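## Task

Remove both orange insoles from the hanger and place them flat on the table next to each other, near but not overlapping; the remaining insole must stay clipped and the hanger must remain on its rail.

## Robot and tools

Robot: two arms, left_arm and right_arm, each with a parallel two-finger gripper. Their bases sit roughly at (-0.006, +0.260, +0.036) m for left_arm and (+0.052, -0.274, +0.043) m for right_arm. A camera stand is behind the arms. Loose items may occasionally get nudged by an outside push.

Frames. The scene frame has its origin at table height, halfway between the two arms; +x points out over the table, +y toward left_arm, +z up. Arm names do not match image left/right. Reported end_effector_position (m) and end_effector_quat_wxyz are in the scene frame; the position is the point between the finger pads, about 1 cm short of the tips. The fingers point along the gripper's +z and close along its y. Printed poses can be a few cm wrong, worse at long reach.

execute_actions(actions, cameras). actions is a list of actions; each action is a table of up to 15 rows, one row per 1/30 s control step. If fewer than 15 rows are given, the final row is held for the rest. Each row is one list of 14 numbers, all within [-1, 1], covering both arms: left_arm dx, dy, dz, rx, ry, rz, opening, then right_arm in the same order. The six pose numbers are an offset, not a pose: measured from that arm's Hand target as it was when the action began, along the Hand target's own axes. Every row counts from that same start, not from the row before, and each new action or call restarts from the current Hand target, so sending the same offset twice moves twice as far. Scale: 1.0 equals 0.6 m or 180 degrees; rx, ry, rz form a single rotation vector. Opening is absolute: +1 fully open (0.094 m), -1 closed. Zeros in all six pose numbers re-request the current Hand target; a 0 in the opening slot is a real command (half open), so resend the present opening to keep a gripper unchanged. Images come back only if actions is empty or cameras names them.

move(target, speed, blend, opening_speed, grip_force, blocking, cameras). target is one 14-number row laid out as above, or a list of up to 15 such rows; every row is an offset from the Hand targets at the move's start, never from the previous row. Each arm follows a straight path; all paths finish together, taking 0.5 s to 10 s. speed: m/s, 0.002 to 2.9, default 0.25 (rotation up to twice that in rad/s); one value or one per target. blend: corner rounding in m for lists, 0 means stop at each. opening_speed: rate of the opening command per second on the -1..+1 scale, at least 0.2; use it to close gently. grip_force: newtons per finger pad, 10 to 50, one value or one per arm; it persists, and lower values close slowly. blocking=false returns after about 0.5 s while the move continues. Paths ignore obstacles and the other arm; grippers lag and overshoot, more when fast or stretched out. Avoid paths near an arm's own base.

wait(seconds, 0 to 10) lets the scene run with commands held. stop brakes a running move. zoom_image(camera, region=[x0,y0,x1,y1]) enlarges part of the newest image of cam_high, cam_low, cam_left_wrist or cam_right_wrist (pixels, origin top-left, at most 504 by 504). read_manual(section) only returns licence texts. finished_scene(scene) ends the current scene, given its number; it is irreversible, and after ending scene 1 issue no further calls in that reply.

Controller behaviour. Each step, commanded orientation is limited to 40 degrees from the measured one. Hand target in a result is the last commanded pose after that limit; the gripper may rest a few cm short because of friction or load, which is not evidence of contact. Resending zeros asks again; if still short, send the remaining distance as an offset. An arm blocked by something keeps pushing until commanded back past its gripper.

Result lines. The move: line reports the ending: done (within 10 mm and 2 degrees), off_target, moving, held or fault, plus limits such as paced (pose clipped) or held (steps withheld). Neither done nor off_target proves contact or its absence. grip_measured is the measured finger gap on the opening scale, reading slightly wide when empty and somewhat narrower than a firmly squeezed part; grip_effort_nm is gripper motor effort (negative closing) and does not directly give pad force. Joint torques include the arm's own weight. Joint velocities may be summarised as within noise. Tool commands shows present commands. MOTOR HOT appears near 75 °C; at 90 °C the arm folds and idles; at 100 °C it goes limp. Holding loads, staying extended or pushing at unreachable poses heats motors.

Avoid: dropping items or releasing them while moving; knocking anything off the table (that fails the task); striking the table, hanger or rail hard; fast contacts or targets far beyond a contact point; letting the two grippers, housings or wrist cameras touch each other, or one gripper closing on the other's fingers; arm fault stops. Release by commanding an opening well above grip_measured.

Each tool is called as name([rows], argument=value, ...), one row to a line, values as JSON.

## Session

execute_actions(actions=[])

Scene clock: 0.00 s.
left_arm: end_effector_position=(-0.0007, +0.0254, +0.2650) grip_measured=+1.000 grip_effort_nm=n/a end_effector_quat_wxyz=(+0.376, +0.835, +0.200, -0.350) | right_arm: end_effector_position=(+0.5655, -0.2517, +0.1504) grip_measured=+1.000 grip_effort_nm=n/a end_effector_quat_wxyz=(+0.654, -0.167, +0.718, +0.169)
Joint positions: left_arm=[-0.868 0.843 0.834 -0.997 0.977 1.505 0.094] | right_arm=[-0.154 2.11 0.856 1.143 -0.651 -0.044 0.094]
Joint velocities: within noise
Joint torques (N m): no reading
Motor temperatures (°C): left_arm=[24 29 37 30 22 22 25] | right_arm=[25 30 39 38 25 22 29]
Heat: left arm: 37 °C; right arm: 39 °C.
Hand target: left_arm -0.0035, +0.0263, +0.2691; +0.377, +0.832, +0.198, -0.357 | right_arm +0.5670, -0.2518, +0.1574; +0.659, -0.170, +0.713, +0.167
Tool commands: left_gripper/opening=+1.0 right_gripper/opening=+1.0
camera_calibration:
cam_left_wrist: T_world_to_cam=[[-0.60666, 0.60699, -0.513348, 0.129042], [0.776997, 0.589252, -0.221492, 0.0709184], [0.168048, -0.53324, -0.829105, 0.345028], [0, 0, 0, 1]] pos_world=[-0.0347997, 0.0638666, 0.368016]
cam_right_wrist: T_world_to_cam=[[0.482112, -0.876101, -0.00390101, -0.486261], [-0.655587, -0.357804, -0.664967, 0.403471], [0.581183, 0.323146, -0.746862, -0.0190017], [0, 0, 0, 1]] pos_world=[0.509986, -0.275509, 0.252207]

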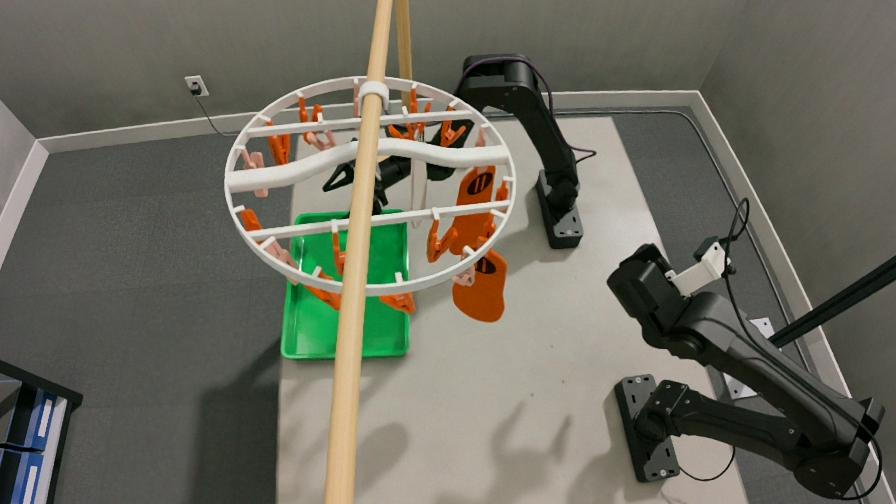

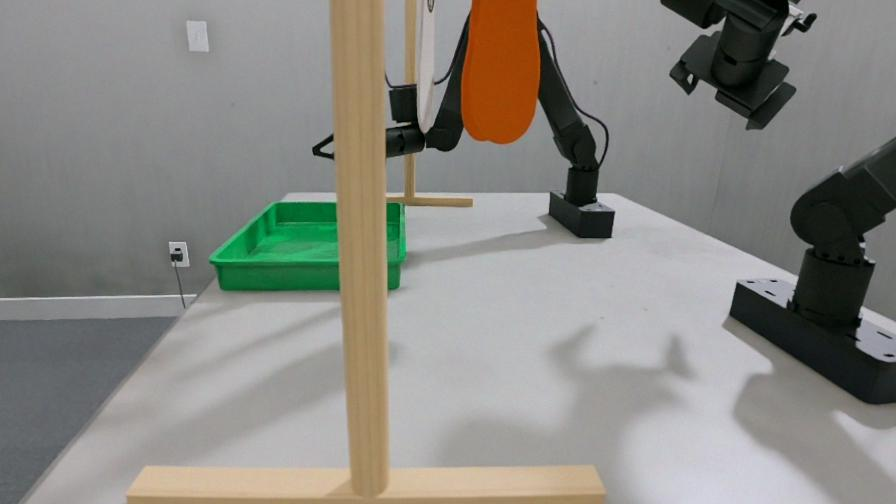

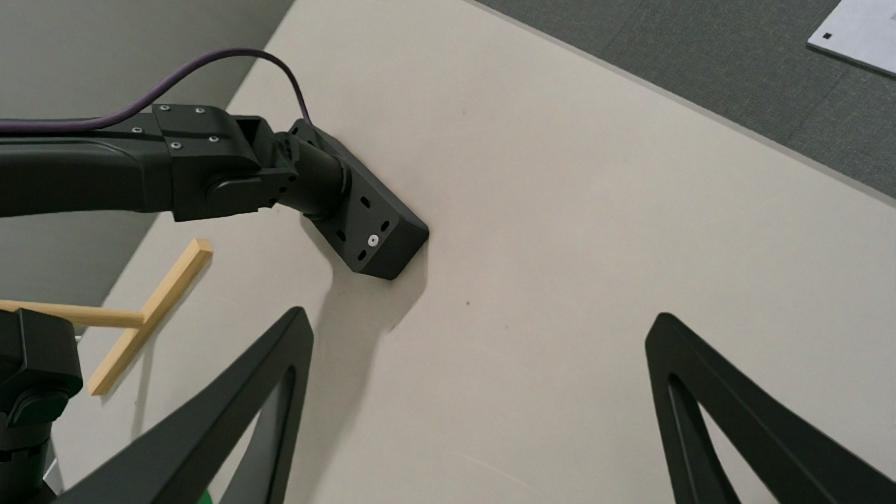

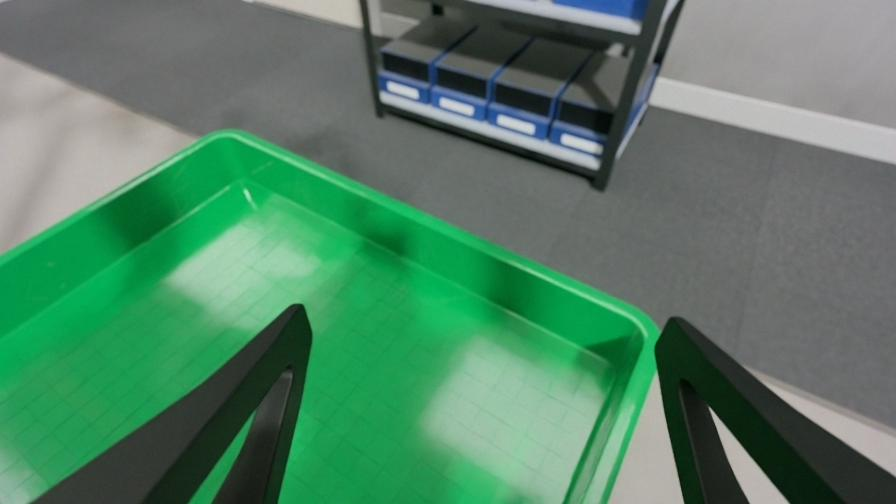

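zoom_image(camera="cam_high", region=[210, 60, 530, 340])

zoom_image(camera="cam_low", region=[320, 0, 640, 180])

Scaled by 1.575 from the camera's 896x504 image, which has a finer 1280x720 frame.

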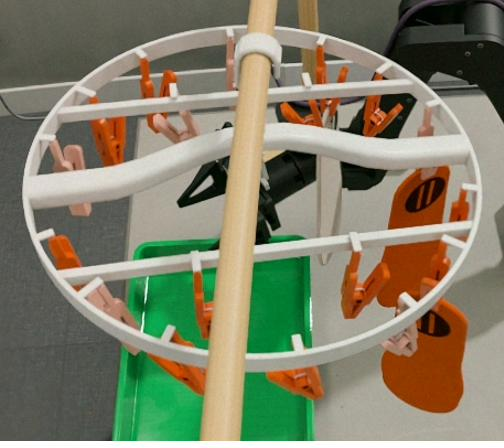

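Scaled by 1.575 from the camera's 896x504 image, which has a finer 1280x720 frame.

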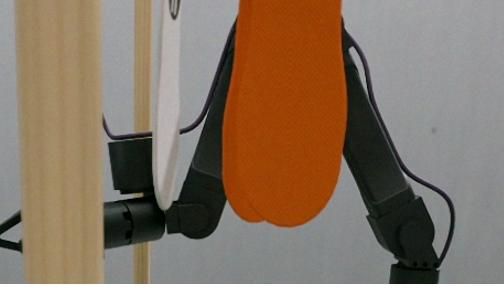

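move(target=[0.206,0.138,-0.118,-0.640,0.145,-0.358,1,0,0,0,0,0,0,1], speed=0.4, cameras=["all"])

Scene clock: 11.63 s.
left_arm: end_effector_position=(+0.1582, +0.0384, +0.2438) grip_measured=+1.000 grip_effort_nm=0.00 end_effector_quat_wxyz=(+0.605, +0.007, +0.796, +0.003) | right_arm: end_effector_position=(+0.5655, -0.2517, +0.1504) grip_measured=+1.000 grip_effort_nm=0.00 end_effector_quat_wxyz=(+0.654, -0.167, +0.718, +0.169)
Joint positions: left_arm=[-1.625 1.44 0.98 -1.265 -1.296 -1.718 0.094] | right_arm=[-0.154 2.11 0.856 1.143 -0.651 -0.044 0.094]
Joint torques (N m): left_arm=[0.47 -3.26 7.95 0.04 -0.53 -0.06] | right_arm=[0.06 -10.93 6.13 1.69 -0.06 0.01]
Heat: left arm: 38 °C; right arm: 40 °C.
Hand target: left_arm +0.1599, +0.0353, +0.2500; +0.609, +0.000, +0.793, +0.001 | right_arm +0.5670, -0.2518, +0.1574; +0.659, -0.170, +0.713, +0.167
Off the commanded pose: left_arm 0.007 m, 1 deg | right_arm 0.007 m, 1 deg.
move: done
camera_calibration:
cam_left_wrist: T_world_to_cam=[[0.0288918, -0.999064, -0.0321814, 0.0504097], [-0.854799, -0.00800534, -0.518898, 0.288641], [0.518155, 0.0425006, -0.85423, 0.23635], [0, 0, 0, 1]] pos_world=[0.122808, 0.0426283, 0.353295]
cam_right_wrist: T_world_to_cam=[[0.482112, -0.876101, -0.00390101, -0.486261], [-0.655587, -0.357804, -0.664967, 0.403471], [0.581183, 0.323146, -0.746862, -0.0190017], [0, 0, 0, 1]] pos_world=[0.509986, -0.275509, 0.252207]

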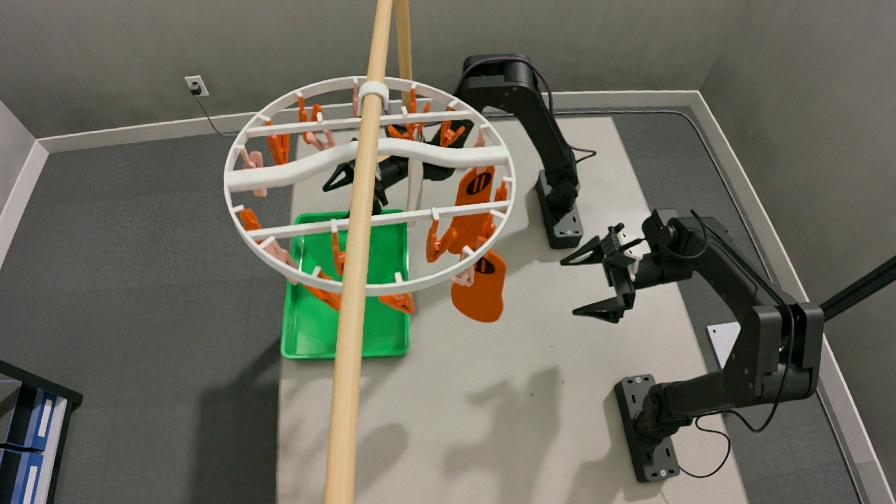

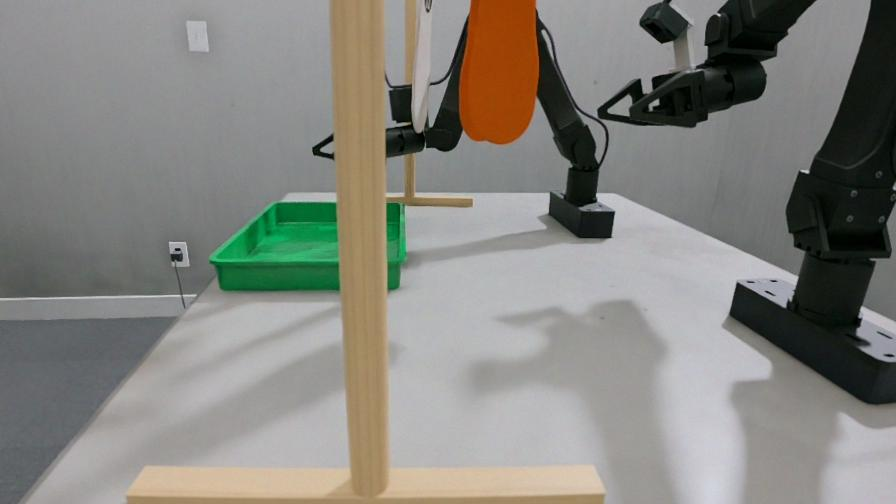

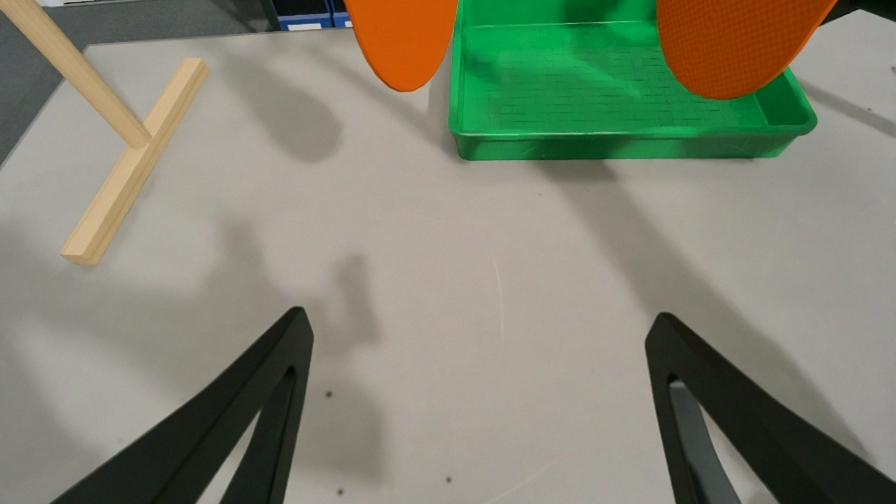

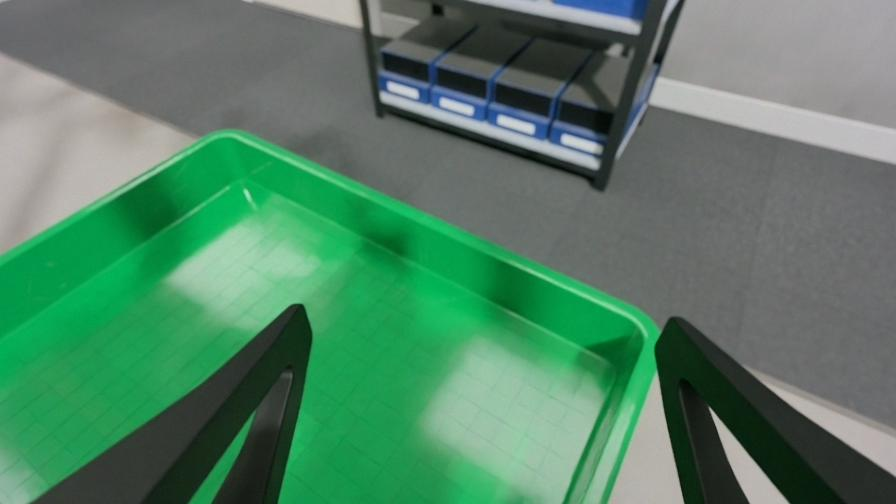

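move(target=[-0.029,0.053,0.044,0,0,0,1,0,0,0,0,0,0,1], cameras=["cam_left_wrist","cam_high","cam_low"])

Scene clock: 14.13 s.
left_arm: end_effector_position=(+0.1886, +0.0616, +0.2595) grip_measured=+1.000 grip_effort_nm=-0.01 end_effector_quat_wxyz=(+0.605, +0.002, +0.796, -0.003) | right_arm: end_effector_position=(+0.5655, -0.2517, +0.1504) grip_measured=+1.000 grip_effort_nm=0.00 end_effector_quat_wxyz=(+0.654, -0.167, +0.718, +0.169)
Joint positions: left_arm=[-1.477 1.19 0.844 -0.856 -1.28 -1.189 0.094] | right_arm=[-0.154 2.11 0.856 1.143 -0.651 -0.044 0.094]
Joint torques (N m): left_arm=[0.64 -4.11 5.5 0.96 -0.5 0.1] | right_arm=[0.06 -10.92 6.15 1.69 -0.06 0.01]
Heat: left arm: 38 °C; right arm: 40 °C.
Hand target: left_arm +0.1899, +0.0671, +0.2602; +0.609, +0.000, +0.793, +0.001 | right_arm +0.5670, -0.2518, +0.1574; +0.659, -0.170, +0.713, +0.167
Off the commanded pose: left_arm 0.006 m, 1 deg | right_arm 0.007 m, 1 deg.
move: done
camera_calibration:
cam_left_wrist: T_world_to_cam=[[0.0299386, -0.999385, -0.0182827, 0.0694601], [-0.854451, -0.0160971, -0.519282, 0.323469], [0.518668, 0.0311682, -0.854407, 0.233677], [0, 0, 0, 1]] pos_world=[0.153108, 0.0673409, 0.368897]
Images, in order (width x height): cam_high 896x504, cam_low 896x504, cam_left_wrist 896x504.

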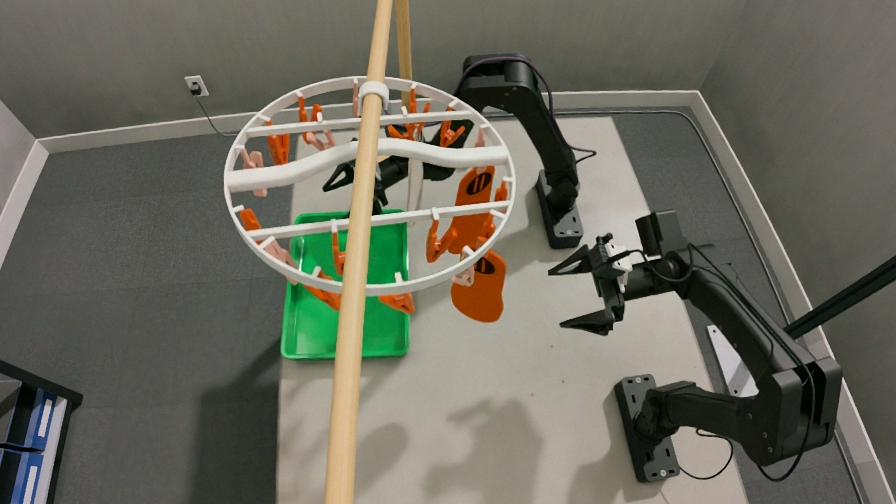

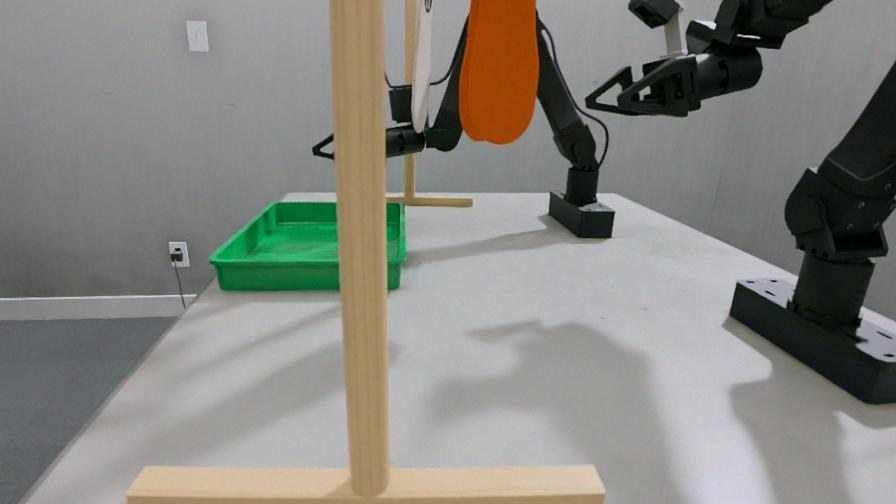

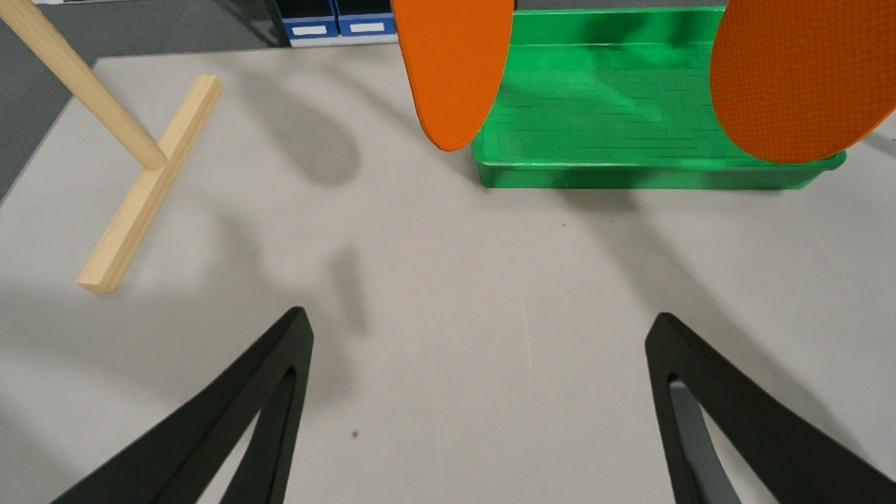

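zoom_image(camera="cam_left_wrist", region=[370, 0, 874, 200])

zoom_image(camera="cam_high", region=[400, 130, 560, 340])

zoom_image(camera="cam_low", region=[400, 0, 600, 160])

Scaled by 1.000.

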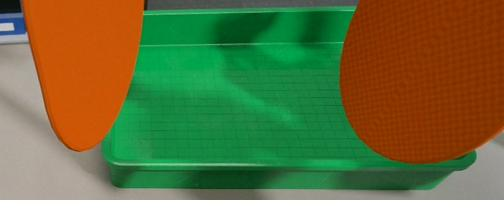

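Scaled by 2.400 from the camera's 896x504 image, which has a finer 1280x720 frame.

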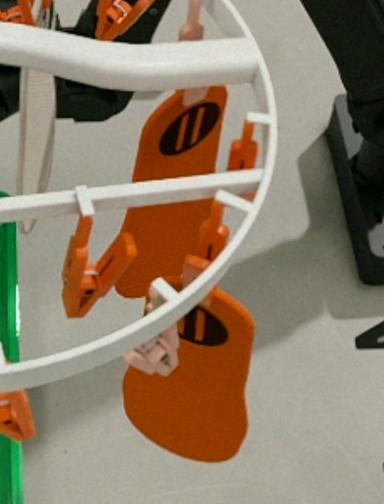

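Scaled by 2.520 from the camera's 896x504 image, which has a finer 1280x720 frame.

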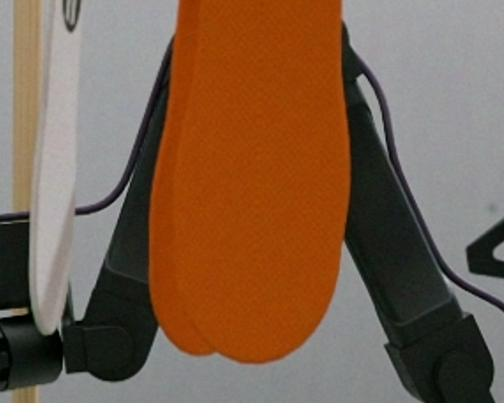

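move(target=[-0.009,0.053,0.032,0.1127,0,0.0302,1,0,0,0,0,0,0,1], cameras=["cam_left_wrist"])

Scene clock: 18.03 s.
left_arm: end_effector_position=(+0.2094, +0.0966, +0.2637) grip_measured=+1.000 grip_effort_nm=-0.01 end_effector_quat_wxyz=(+0.598, +0.145, +0.780, -0.113) | right_arm: end_effector_position=(+0.5655, -0.2517, +0.1504) grip_measured=+1.000 grip_effort_nm=0.00 end_effector_quat_wxyz=(+0.654, -0.167, +0.718, +0.169)
Joint positions: left_arm=[-1.099 0.569 0.476 -0.251 -0.693 -0.228 0.094] | right_arm=[-0.154 2.11 0.856 1.143 -0.651 -0.044 0.094]
Joint torques (N m): left_arm=[0.62 -0.16 6.27 2.05 -0.11 0.11] | right_arm=[0.06 -10.93 6.13 1.69 -0.06 0.01]
Heat: left arm: 38 °C; right arm: 41 °C.
Hand target: left_arm +0.2098, +0.0989, +0.2605; +0.599, +0.145, +0.780, -0.110 | right_arm +0.5670, -0.2518, +0.1574; +0.659, -0.170, +0.713, +0.167
Off the commanded pose: left_arm 0.004 m, 0 deg | right_arm 0.007 m, 1 deg.
move: done
camera_calibration:
cam_left_wrist: T_world_to_cam=[[-0.326228, -0.94515, -0.016339, 0.172649], [-0.800805, 0.285507, -0.526496, 0.305537], [0.502282, -0.158673, -0.850021, 0.246011], [0, 0, 0, 1]] pos_world=[0.177431, 0.114982, 0.372799]
Images, in order (width x height): cam_left_wrist 896x504.

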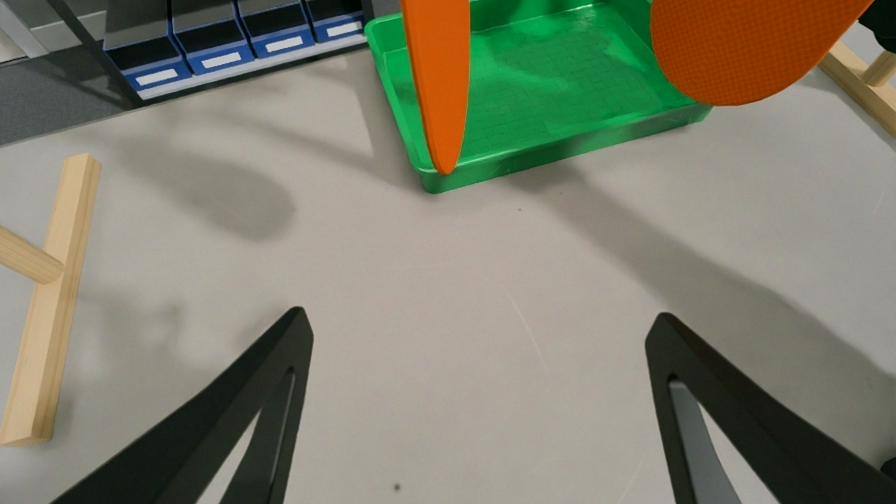

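move(target=[-0.052,0.017,0.116,0,0,0,1,0,0,0,0,0,0,1], speed=0.12, cameras=["cam_left_wrist","cam_high","cam_low"])

Scene clock: 20.53 s.
left_arm: end_effector_position=(+0.2796, +0.0837, +0.2561) grip_measured=+1.000 grip_effort_nm=0.00 end_effector_quat_wxyz=(+0.586, +0.149, +0.790, -0.104) | right_arm: end_effector_position=(+0.5655, -0.2517, +0.1504) grip_measured=+1.000 grip_effort_nm=0.00 end_effector_quat_wxyz=(+0.654, -0.167, +0.718, +0.169)
Joint positions: left_arm=[-0.758 0.88 0.53 0.032 -0.371 -0.107 0.094] | right_arm=[-0.154 2.11 0.856 1.143 -0.651 -0.044 0.094]
Joint torques (N m): left_arm=[0.57 -1.17 10.21 2.29 -0.04 0.04] | right_arm=[0.06 -10.92 6.15 1.69 -0.06 0.01]
Heat: left arm: 38 °C; right arm: 41 °C.
Hand target: left_arm +0.2838, +0.0815, +0.2727; +0.599, +0.145, +0.780, -0.110 | right_arm +0.5670, -0.2518, +0.1574; +0.659, -0.170, +0.713, +0.167
Off the commanded pose: left_arm 0.017 m, 2 deg | right_arm 0.007 m, 1 deg.
move: off_target (left_arm)
camera_calibration:
cam_left_wrist: T_world_to_cam=[[-0.323678, -0.945631, -0.0318374, 0.1865], [-0.81516, 0.295787, -0.49802, 0.357301], [0.480361, -0.135246, -0.866581, 0.210608], [0, 0, 0, 1]] pos_world=[0.250455, 0.0991595, 0.366389]
Images, in order (width x height): cam_high 896x504, cam_low 896x504, cam_left_wrist 896x504.

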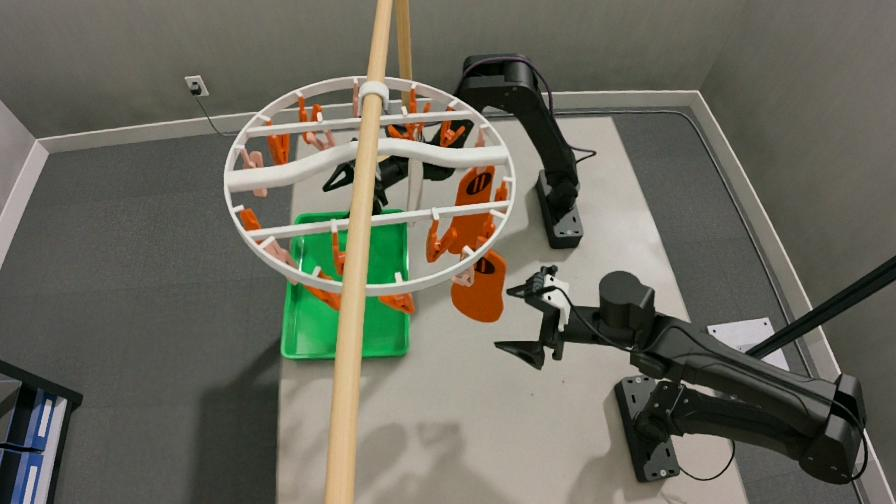

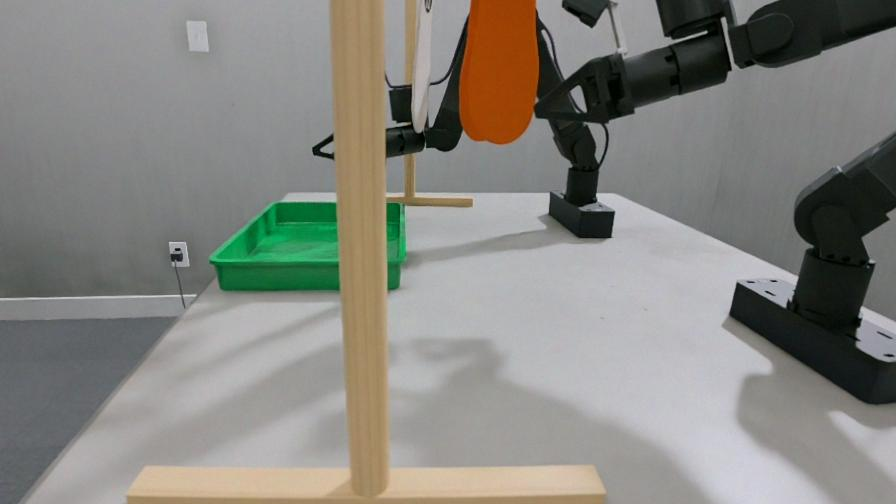

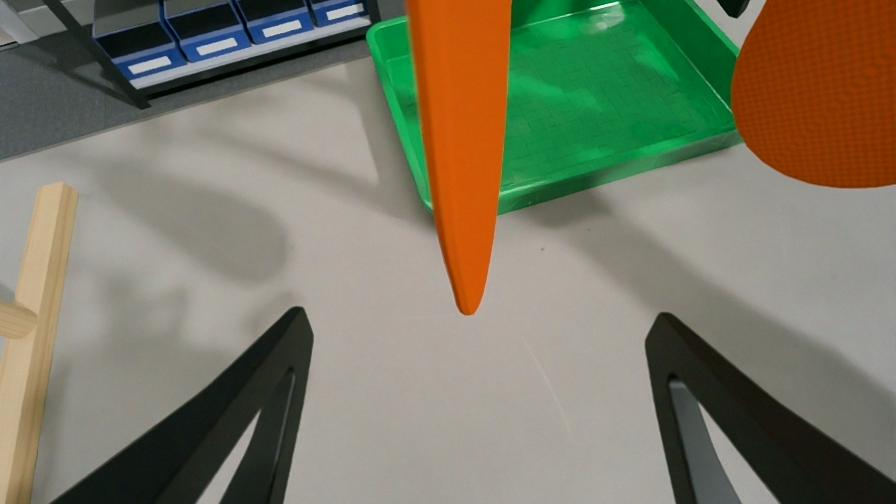

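move(target=[-0.007,0.003,0.027,0,-0.056,0,1,0,0,0,0,0,0,1], speed=0.1, cameras=["cam_left_wrist","cam_low"])

Scene clock: 22.90 s.
left_arm: end_effector_position=(+0.2996, +0.0754, +0.2791) grip_measured=+1.000 grip_effort_nm=0.00 end_effector_quat_wxyz=(+0.668, +0.131, +0.721, -0.127) | right_arm: end_effector_position=(+0.5655, -0.2517, +0.1504) grip_measured=+1.000 grip_effort_nm=0.00 end_effector_quat_wxyz=(+0.654, -0.167, +0.718, +0.169)
Joint positions: left_arm=[-0.727 0.973 0.432 0.462 -0.351 -0.036 0.094] | right_arm=[-0.154 2.11 0.856 1.143 -0.651 -0.044 0.094]
Joint torques (N m): left_arm=[0.53 -1.58 6.35 2.3 0.05 0.08] | right_arm=[0.06 -10.92 6.13 1.69 -0.06 0.01]
Heat: left arm: 38 °C; right arm: 41 °C.
Hand target: left_arm +0.3001, +0.0772, +0.2725; +0.665, +0.135, +0.724, -0.122 | right_arm +0.5670, -0.2518, +0.1574; +0.659, -0.170, +0.713, +0.167
Off the commanded pose: left_arm 0.007 m, 1 deg | right_arm 0.007 m, 1 deg.
move: done
camera_calibration:
cam_left_wrist: T_world_to_cam=[[-0.321539, -0.946887, -0.00407745, 0.177633], [-0.697486, 0.239757, -0.6753, 0.405953], [0.640411, -0.214292, -0.737532, 0.141766], [0, 0, 0, 1]] pos_world=[0.249474, 0.101248, 0.379422]
Images, in order (width x height): cam_low 896x504, cam_left_wrist 896x504.

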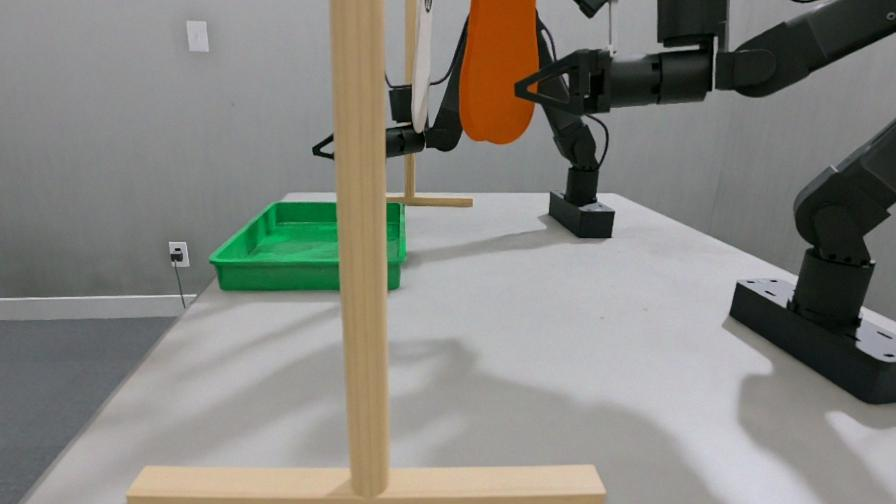

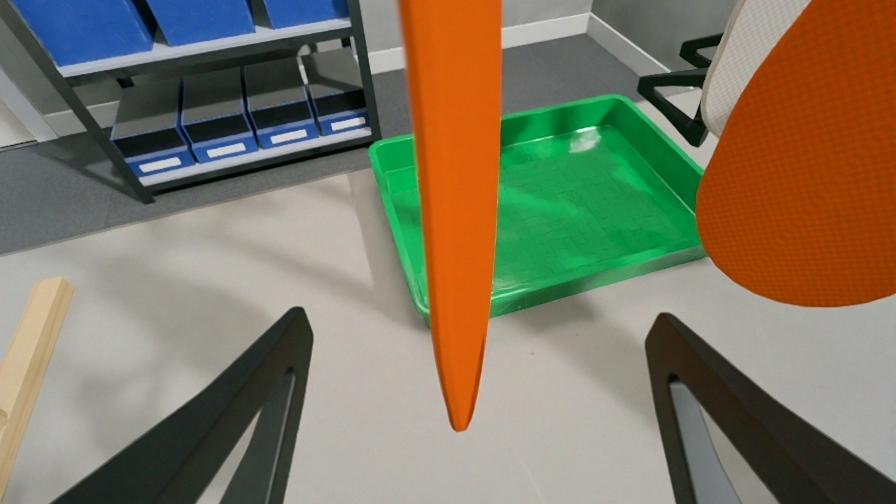

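move(target=[0,0.008,0,0,0,0,-1,0,0,0,0,0,0,1], opening_speed=0.7, cameras=["cam_left_wrist","cam_low"])

Scene clock: 26.40 s.
left_arm: end_effector_position=(+0.3025, +0.0788, +0.2790) grip_measured=-0.920 grip_effort_nm=-1.02 end_effector_quat_wxyz=(+0.668, +0.131, +0.721, -0.127) | right_arm: end_effector_position=(+0.5655, -0.2517, +0.1504) grip_measured=+1.000 grip_effort_nm=0.00 end_effector_quat_wxyz=(+0.654, -0.167, +0.718, +0.169)
Joint positions: left_arm=[-0.702 0.973 0.432 0.462 -0.326 -0.033 0.004] | right_arm=[-0.154 2.11 0.856 1.143 -0.651 -0.044 0.094]
Joint torques (N m): left_arm=[0.54 -2.24 6.06 2.23 0.08 0.01] | right_arm=[0.06 -10.93 6.15 1.69 -0.06 0.01]
Heat: left arm: 38 °C; right arm: 41 °C.
Hand target: left_arm +0.3017, +0.0817, +0.2725; +0.665, +0.135, +0.724, -0.122 | right_arm +0.5670, -0.2518, +0.1574; +0.659, -0.170, +0.713, +0.167
Off the commanded pose: left_arm 0.007 m, 1 deg | right_arm 0.007 m, 1 deg.
move: done
camera_calibration:
cam_left_wrist: T_world_to_cam=[[-0.322017, -0.946722, -0.00469904, 0.182123], [-0.697432, 0.240574, -0.675064, 0.406973], [0.640229, -0.214105, -0.737744, 0.140744], [0, 0, 0, 1]] pos_world=[0.252374, 0.104647, 0.379421]
Images, in order (width x height): cam_low 896x504, cam_left_wrist 896x504.

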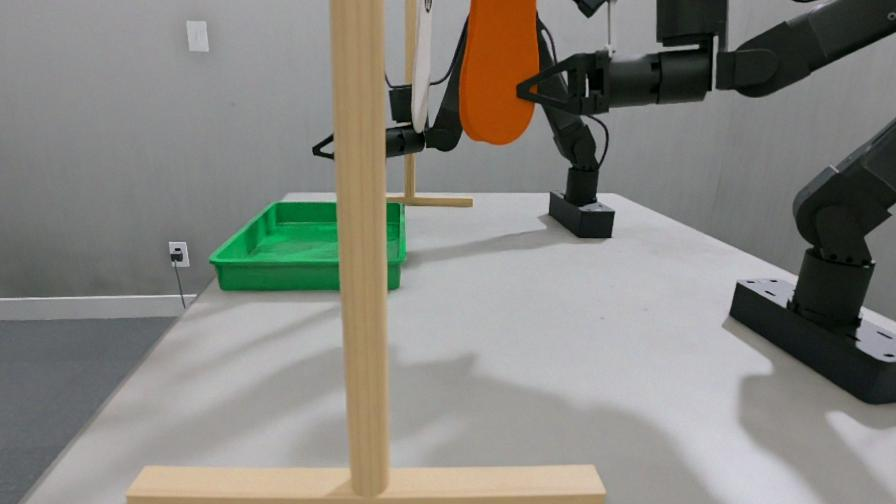

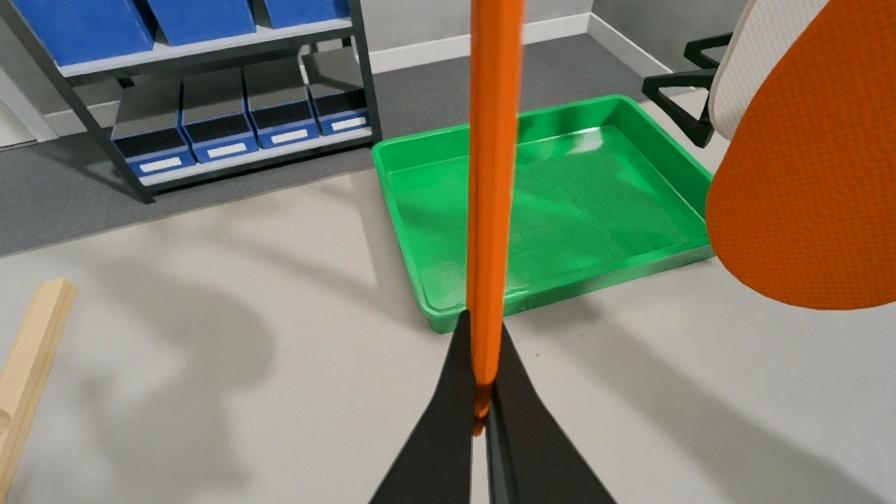

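move(target=[0.249,0,0.0217,0,0,0,-1,0,0,0,0,0,0,1], speed=0.12, cameras=["cam_left_wrist","cam_low","cam_high"])

Scene clock: 28.77 s.
left_arm: end_effector_position=(+0.3020, +0.0795, +0.1247) grip_measured=-0.920 grip_effort_nm=-1.03 end_effector_quat_wxyz=(+0.648, +0.141, +0.739, -0.118) | right_arm: end_effector_position=(+0.5655, -0.2517, +0.1504) grip_measured=+1.000 grip_effort_nm=0.00 end_effector_quat_wxyz=(+0.654, -0.167, +0.718, +0.169)
Joint positions: left_arm=[-0.7 1.837 0.12 1.577 -0.322 -0.036 0.004] | right_arm=[-0.154 2.11 0.856 1.143 -0.651 -0.044 0.094]
Joint torques (N m): left_arm=[0.31 -3.7 2.25 2.34 0.01 -0.07] | right_arm=[0.06 -10.93 6.15 1.69 -0.06 0.01]
Heat: left arm: 38 °C; right arm: 41 °C.
Hand target: left_arm +0.3022, +0.0819, +0.1226; +0.665, +0.135, +0.724, -0.122 | right_arm +0.5670, -0.2518, +0.1574; +0.659, -0.170, +0.713, +0.167
Off the commanded pose: left_arm 0.003 m, 3 deg | right_arm 0.007 m, 1 deg.
joint sent to its limit (left arm) — joint 4 (wrist pitch), upper limit. The joint targets are off in orientation, not in position.
move: off_target (left_arm)
camera_calibration:
cam_left_wrist: T_world_to_cam=[[-0.323884, -0.945811, -0.0232655, 0.184564], [-0.728372, 0.264967, -0.631876, 0.304266], [0.603799, -0.187708, -0.774721, 0.040871], [0, 0, 0, 1]] pos_world=[0.256718, 0.101614, 0.228216]
Images, in order (width x height): cam_high 896x504, cam_low 896x504, cam_left_wrist 896x504.

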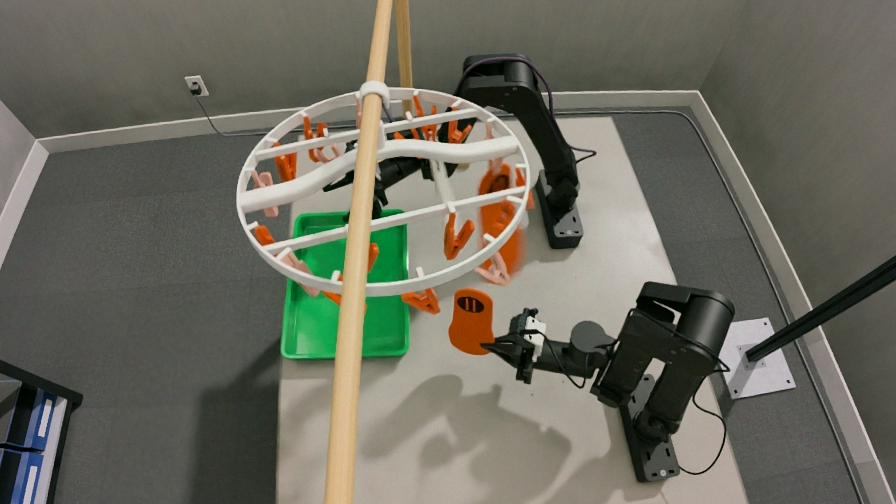

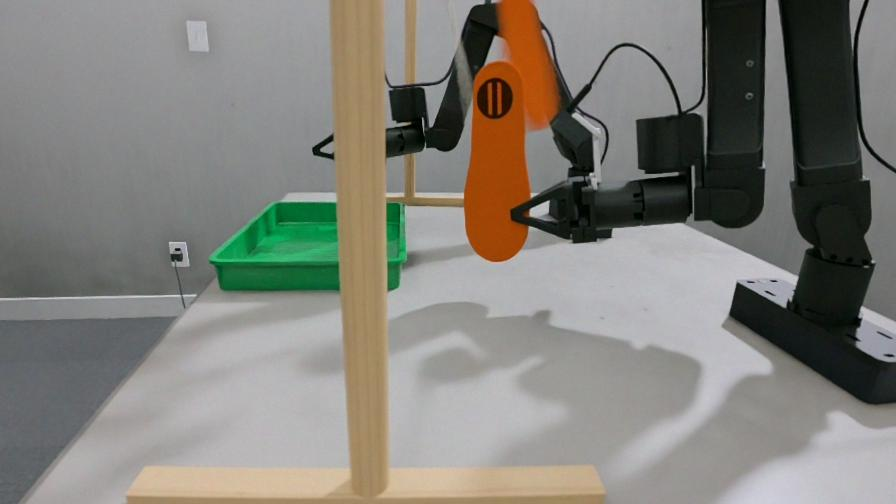

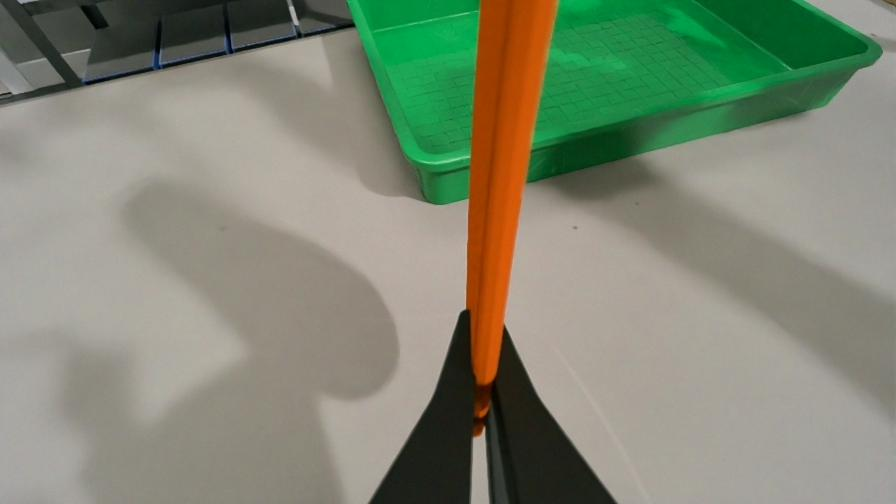

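move([
  [0.010,0.099,-0.0585,0.212,0.007,0.524,-1,0,0,0,0,0,0,1],
  [0.096,-0.201,0.0995,0.212,0.007,0.524,-1,0,0,0,0,0,0,1],
], speed=0.35, blend=[0.03,0], cameras=["cam_left_wrist","cam_low","cam_high"])

Scene clock: 36.33 s.
left_arm: end_effector_position=(+0.3062, -0.0441, +0.0578) grip_measured=-0.920 grip_effort_nm=-1.03 end_effector_quat_wxyz=(+0.455, +0.805, +0.327, +0.193) | right_arm: end_effector_position=(+0.5655, -0.2517, +0.1504) grip_measured=+1.000 grip_effort_nm=0.00 end_effector_quat_wxyz=(+0.654, -0.167, +0.718, +0.169)
Joint positions: left_arm=[-0.775 1.873 0.565 0.771 0.012 1.594 0.004] | right_arm=[-0.154 2.11 0.856 1.143 -0.651 -0.044 0.094]
Joint torques (N m): left_arm=[-0.53 -5.39 6.37 2.13 0.02 -0.11] | right_arm=[0.06 -10.92 6.15 1.69 -0.06 0.01]
Heat: left arm: 38 °C; right arm: 42 °C.
Hand target: left_arm +0.3099, -0.0502, +0.0598; +0.461, +0.801, +0.331, +0.192 | right_arm +0.5670, -0.2518, +0.1574; +0.659, -0.170, +0.713, +0.167
Off the commanded pose: left_arm 0.008 m, 1 deg | right_arm 0.007 m, 1 deg.
move: done
camera_calibration:
cam_left_wrist: T_world_to_cam=[[-0.319669, 0.353369, -0.879171, 0.173097], [0.0938511, 0.935102, 0.341725, 0.0193377], [0.94287, 0.0267276, -0.332087, -0.156594], [0, 0, 0, 1]] pos_world=[0.201167, -0.0750644, 0.0935705]
Images, in order (width x height): cam_high 896x504, cam_low 896x504, cam_left_wrist 896x504.

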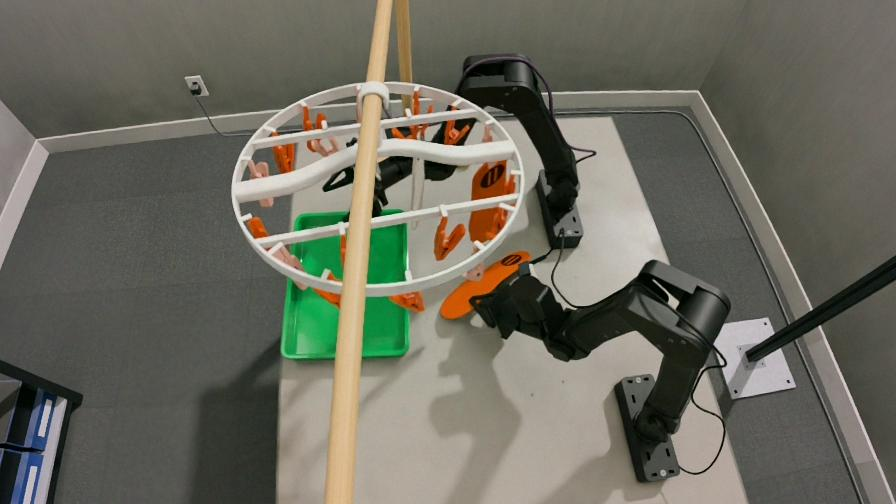

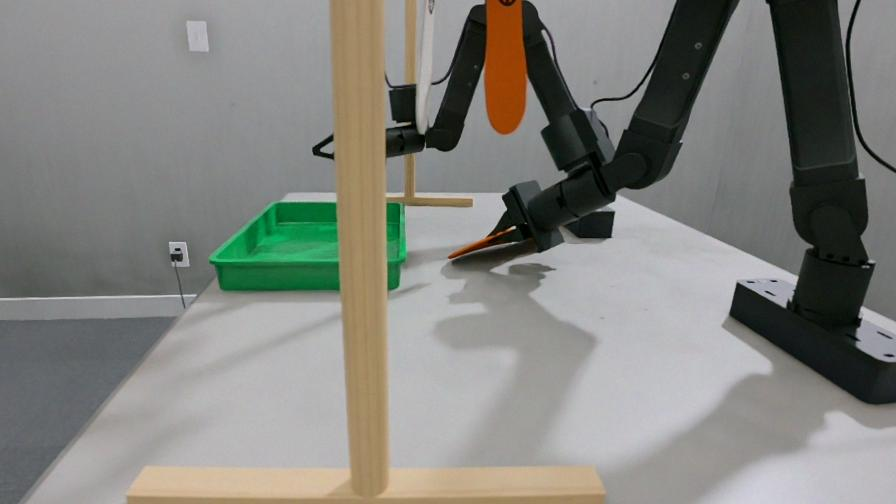

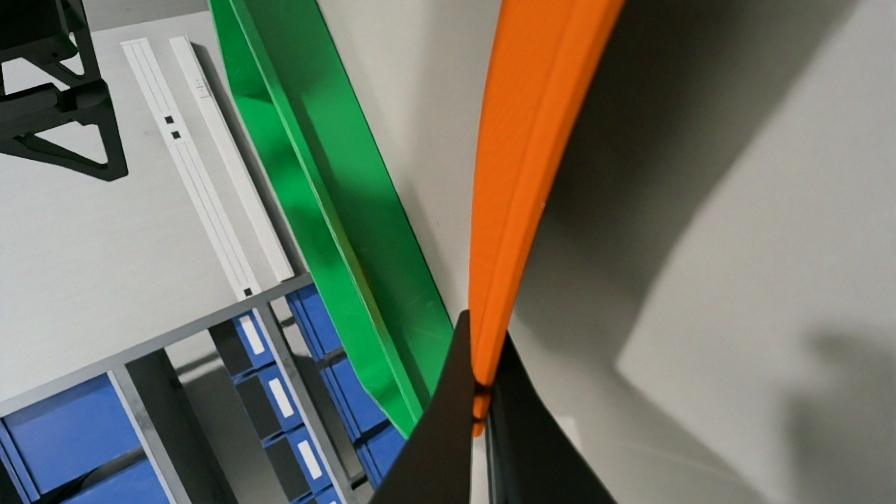

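move(target=[0,-0.049,0.028,0,0,0,-1,0,0,0,0,0,0,1], speed=0.06, cameras=["cam_left_wrist","cam_low"])

zoom_image(camera="cam_low", region=[400, 150, 650, 300])

Scene clock: 38.03 s.
left_arm: end_effector_position=(+0.3101, -0.0477, +0.0312) grip_measured=-0.920 grip_effort_nm=-1.03 end_effector_quat_wxyz=(+0.464, +0.800, +0.326, +0.197) | right_arm: end_effector_position=(+0.5655, -0.2517, +0.1504) grip_measured=+1.000 grip_effort_nm=0.00 end_effector_quat_wxyz=(+0.654, -0.167, +0.718, +0.169)
Joint positions: left_arm=[-0.775 2.03 0.565 0.951 0.012 1.593 0.004] | right_arm=[-0.154 2.11 0.856 1.143 -0.651 -0.044 0.094]
Joint torques (N m): left_arm=[-0.49 -5.82 4.67 2 0.04 -0.14] | right_arm=[0.06 -10.92 6.16 1.69 -0.06 0.01]
Heat: left arm: 38 °C; right arm: 42 °C.
Hand target: left_arm +0.3099, -0.0500, +0.0260; +0.462, +0.800, +0.331, +0.192 | right_arm +0.5670, -0.2518, +0.1574; +0.659, -0.170, +0.713, +0.167
Off the commanded pose: left_arm 0.006 m, 1 deg | right_arm 0.007 m, 1 deg.
move: done
camera_calibration:
cam_left_wrist: T_world_to_cam=[[-0.305398, 0.338581, -0.889997, 0.147296], [0.0874169, 0.940672, 0.327863, 0.0341497], [0.948204, 0.0223277, -0.316877, -0.171451], [0, 0, 0, 1]] pos_world=[0.204569, -0.0781673, 0.0655677]
Images, in order (width x height): cam_low 896x504, cam_left_wrist 896x504.

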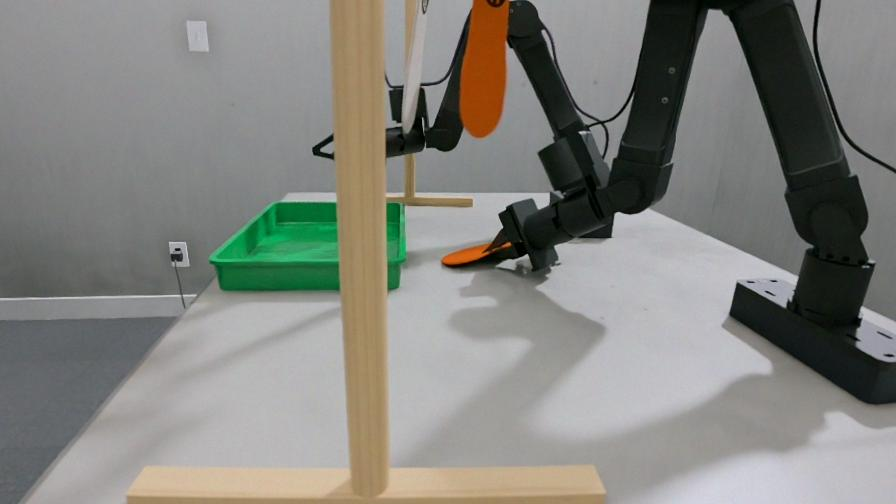

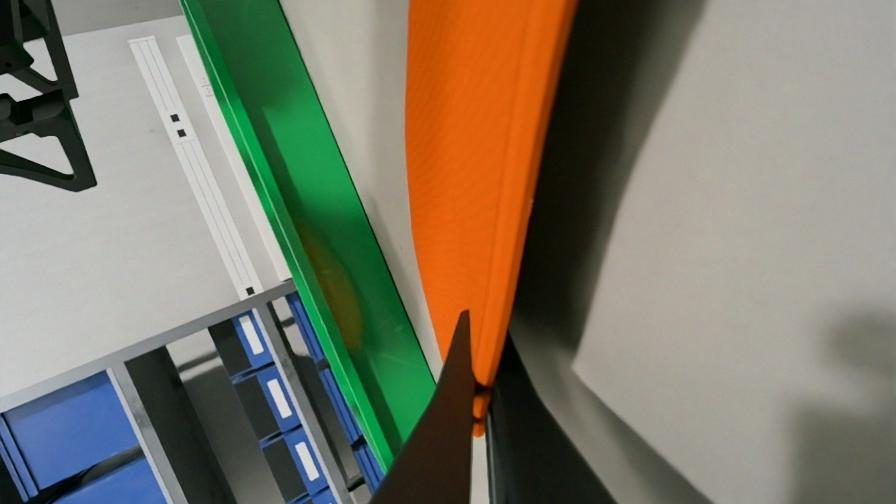

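Scaled by 2.016 from the camera's 896x504 image, which has a finer 1280x720 frame.

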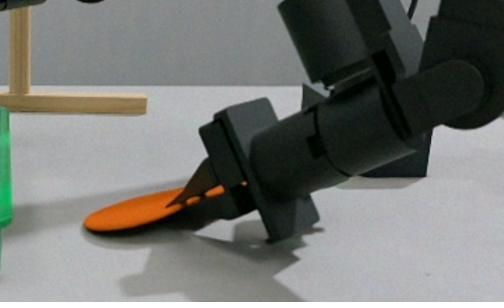

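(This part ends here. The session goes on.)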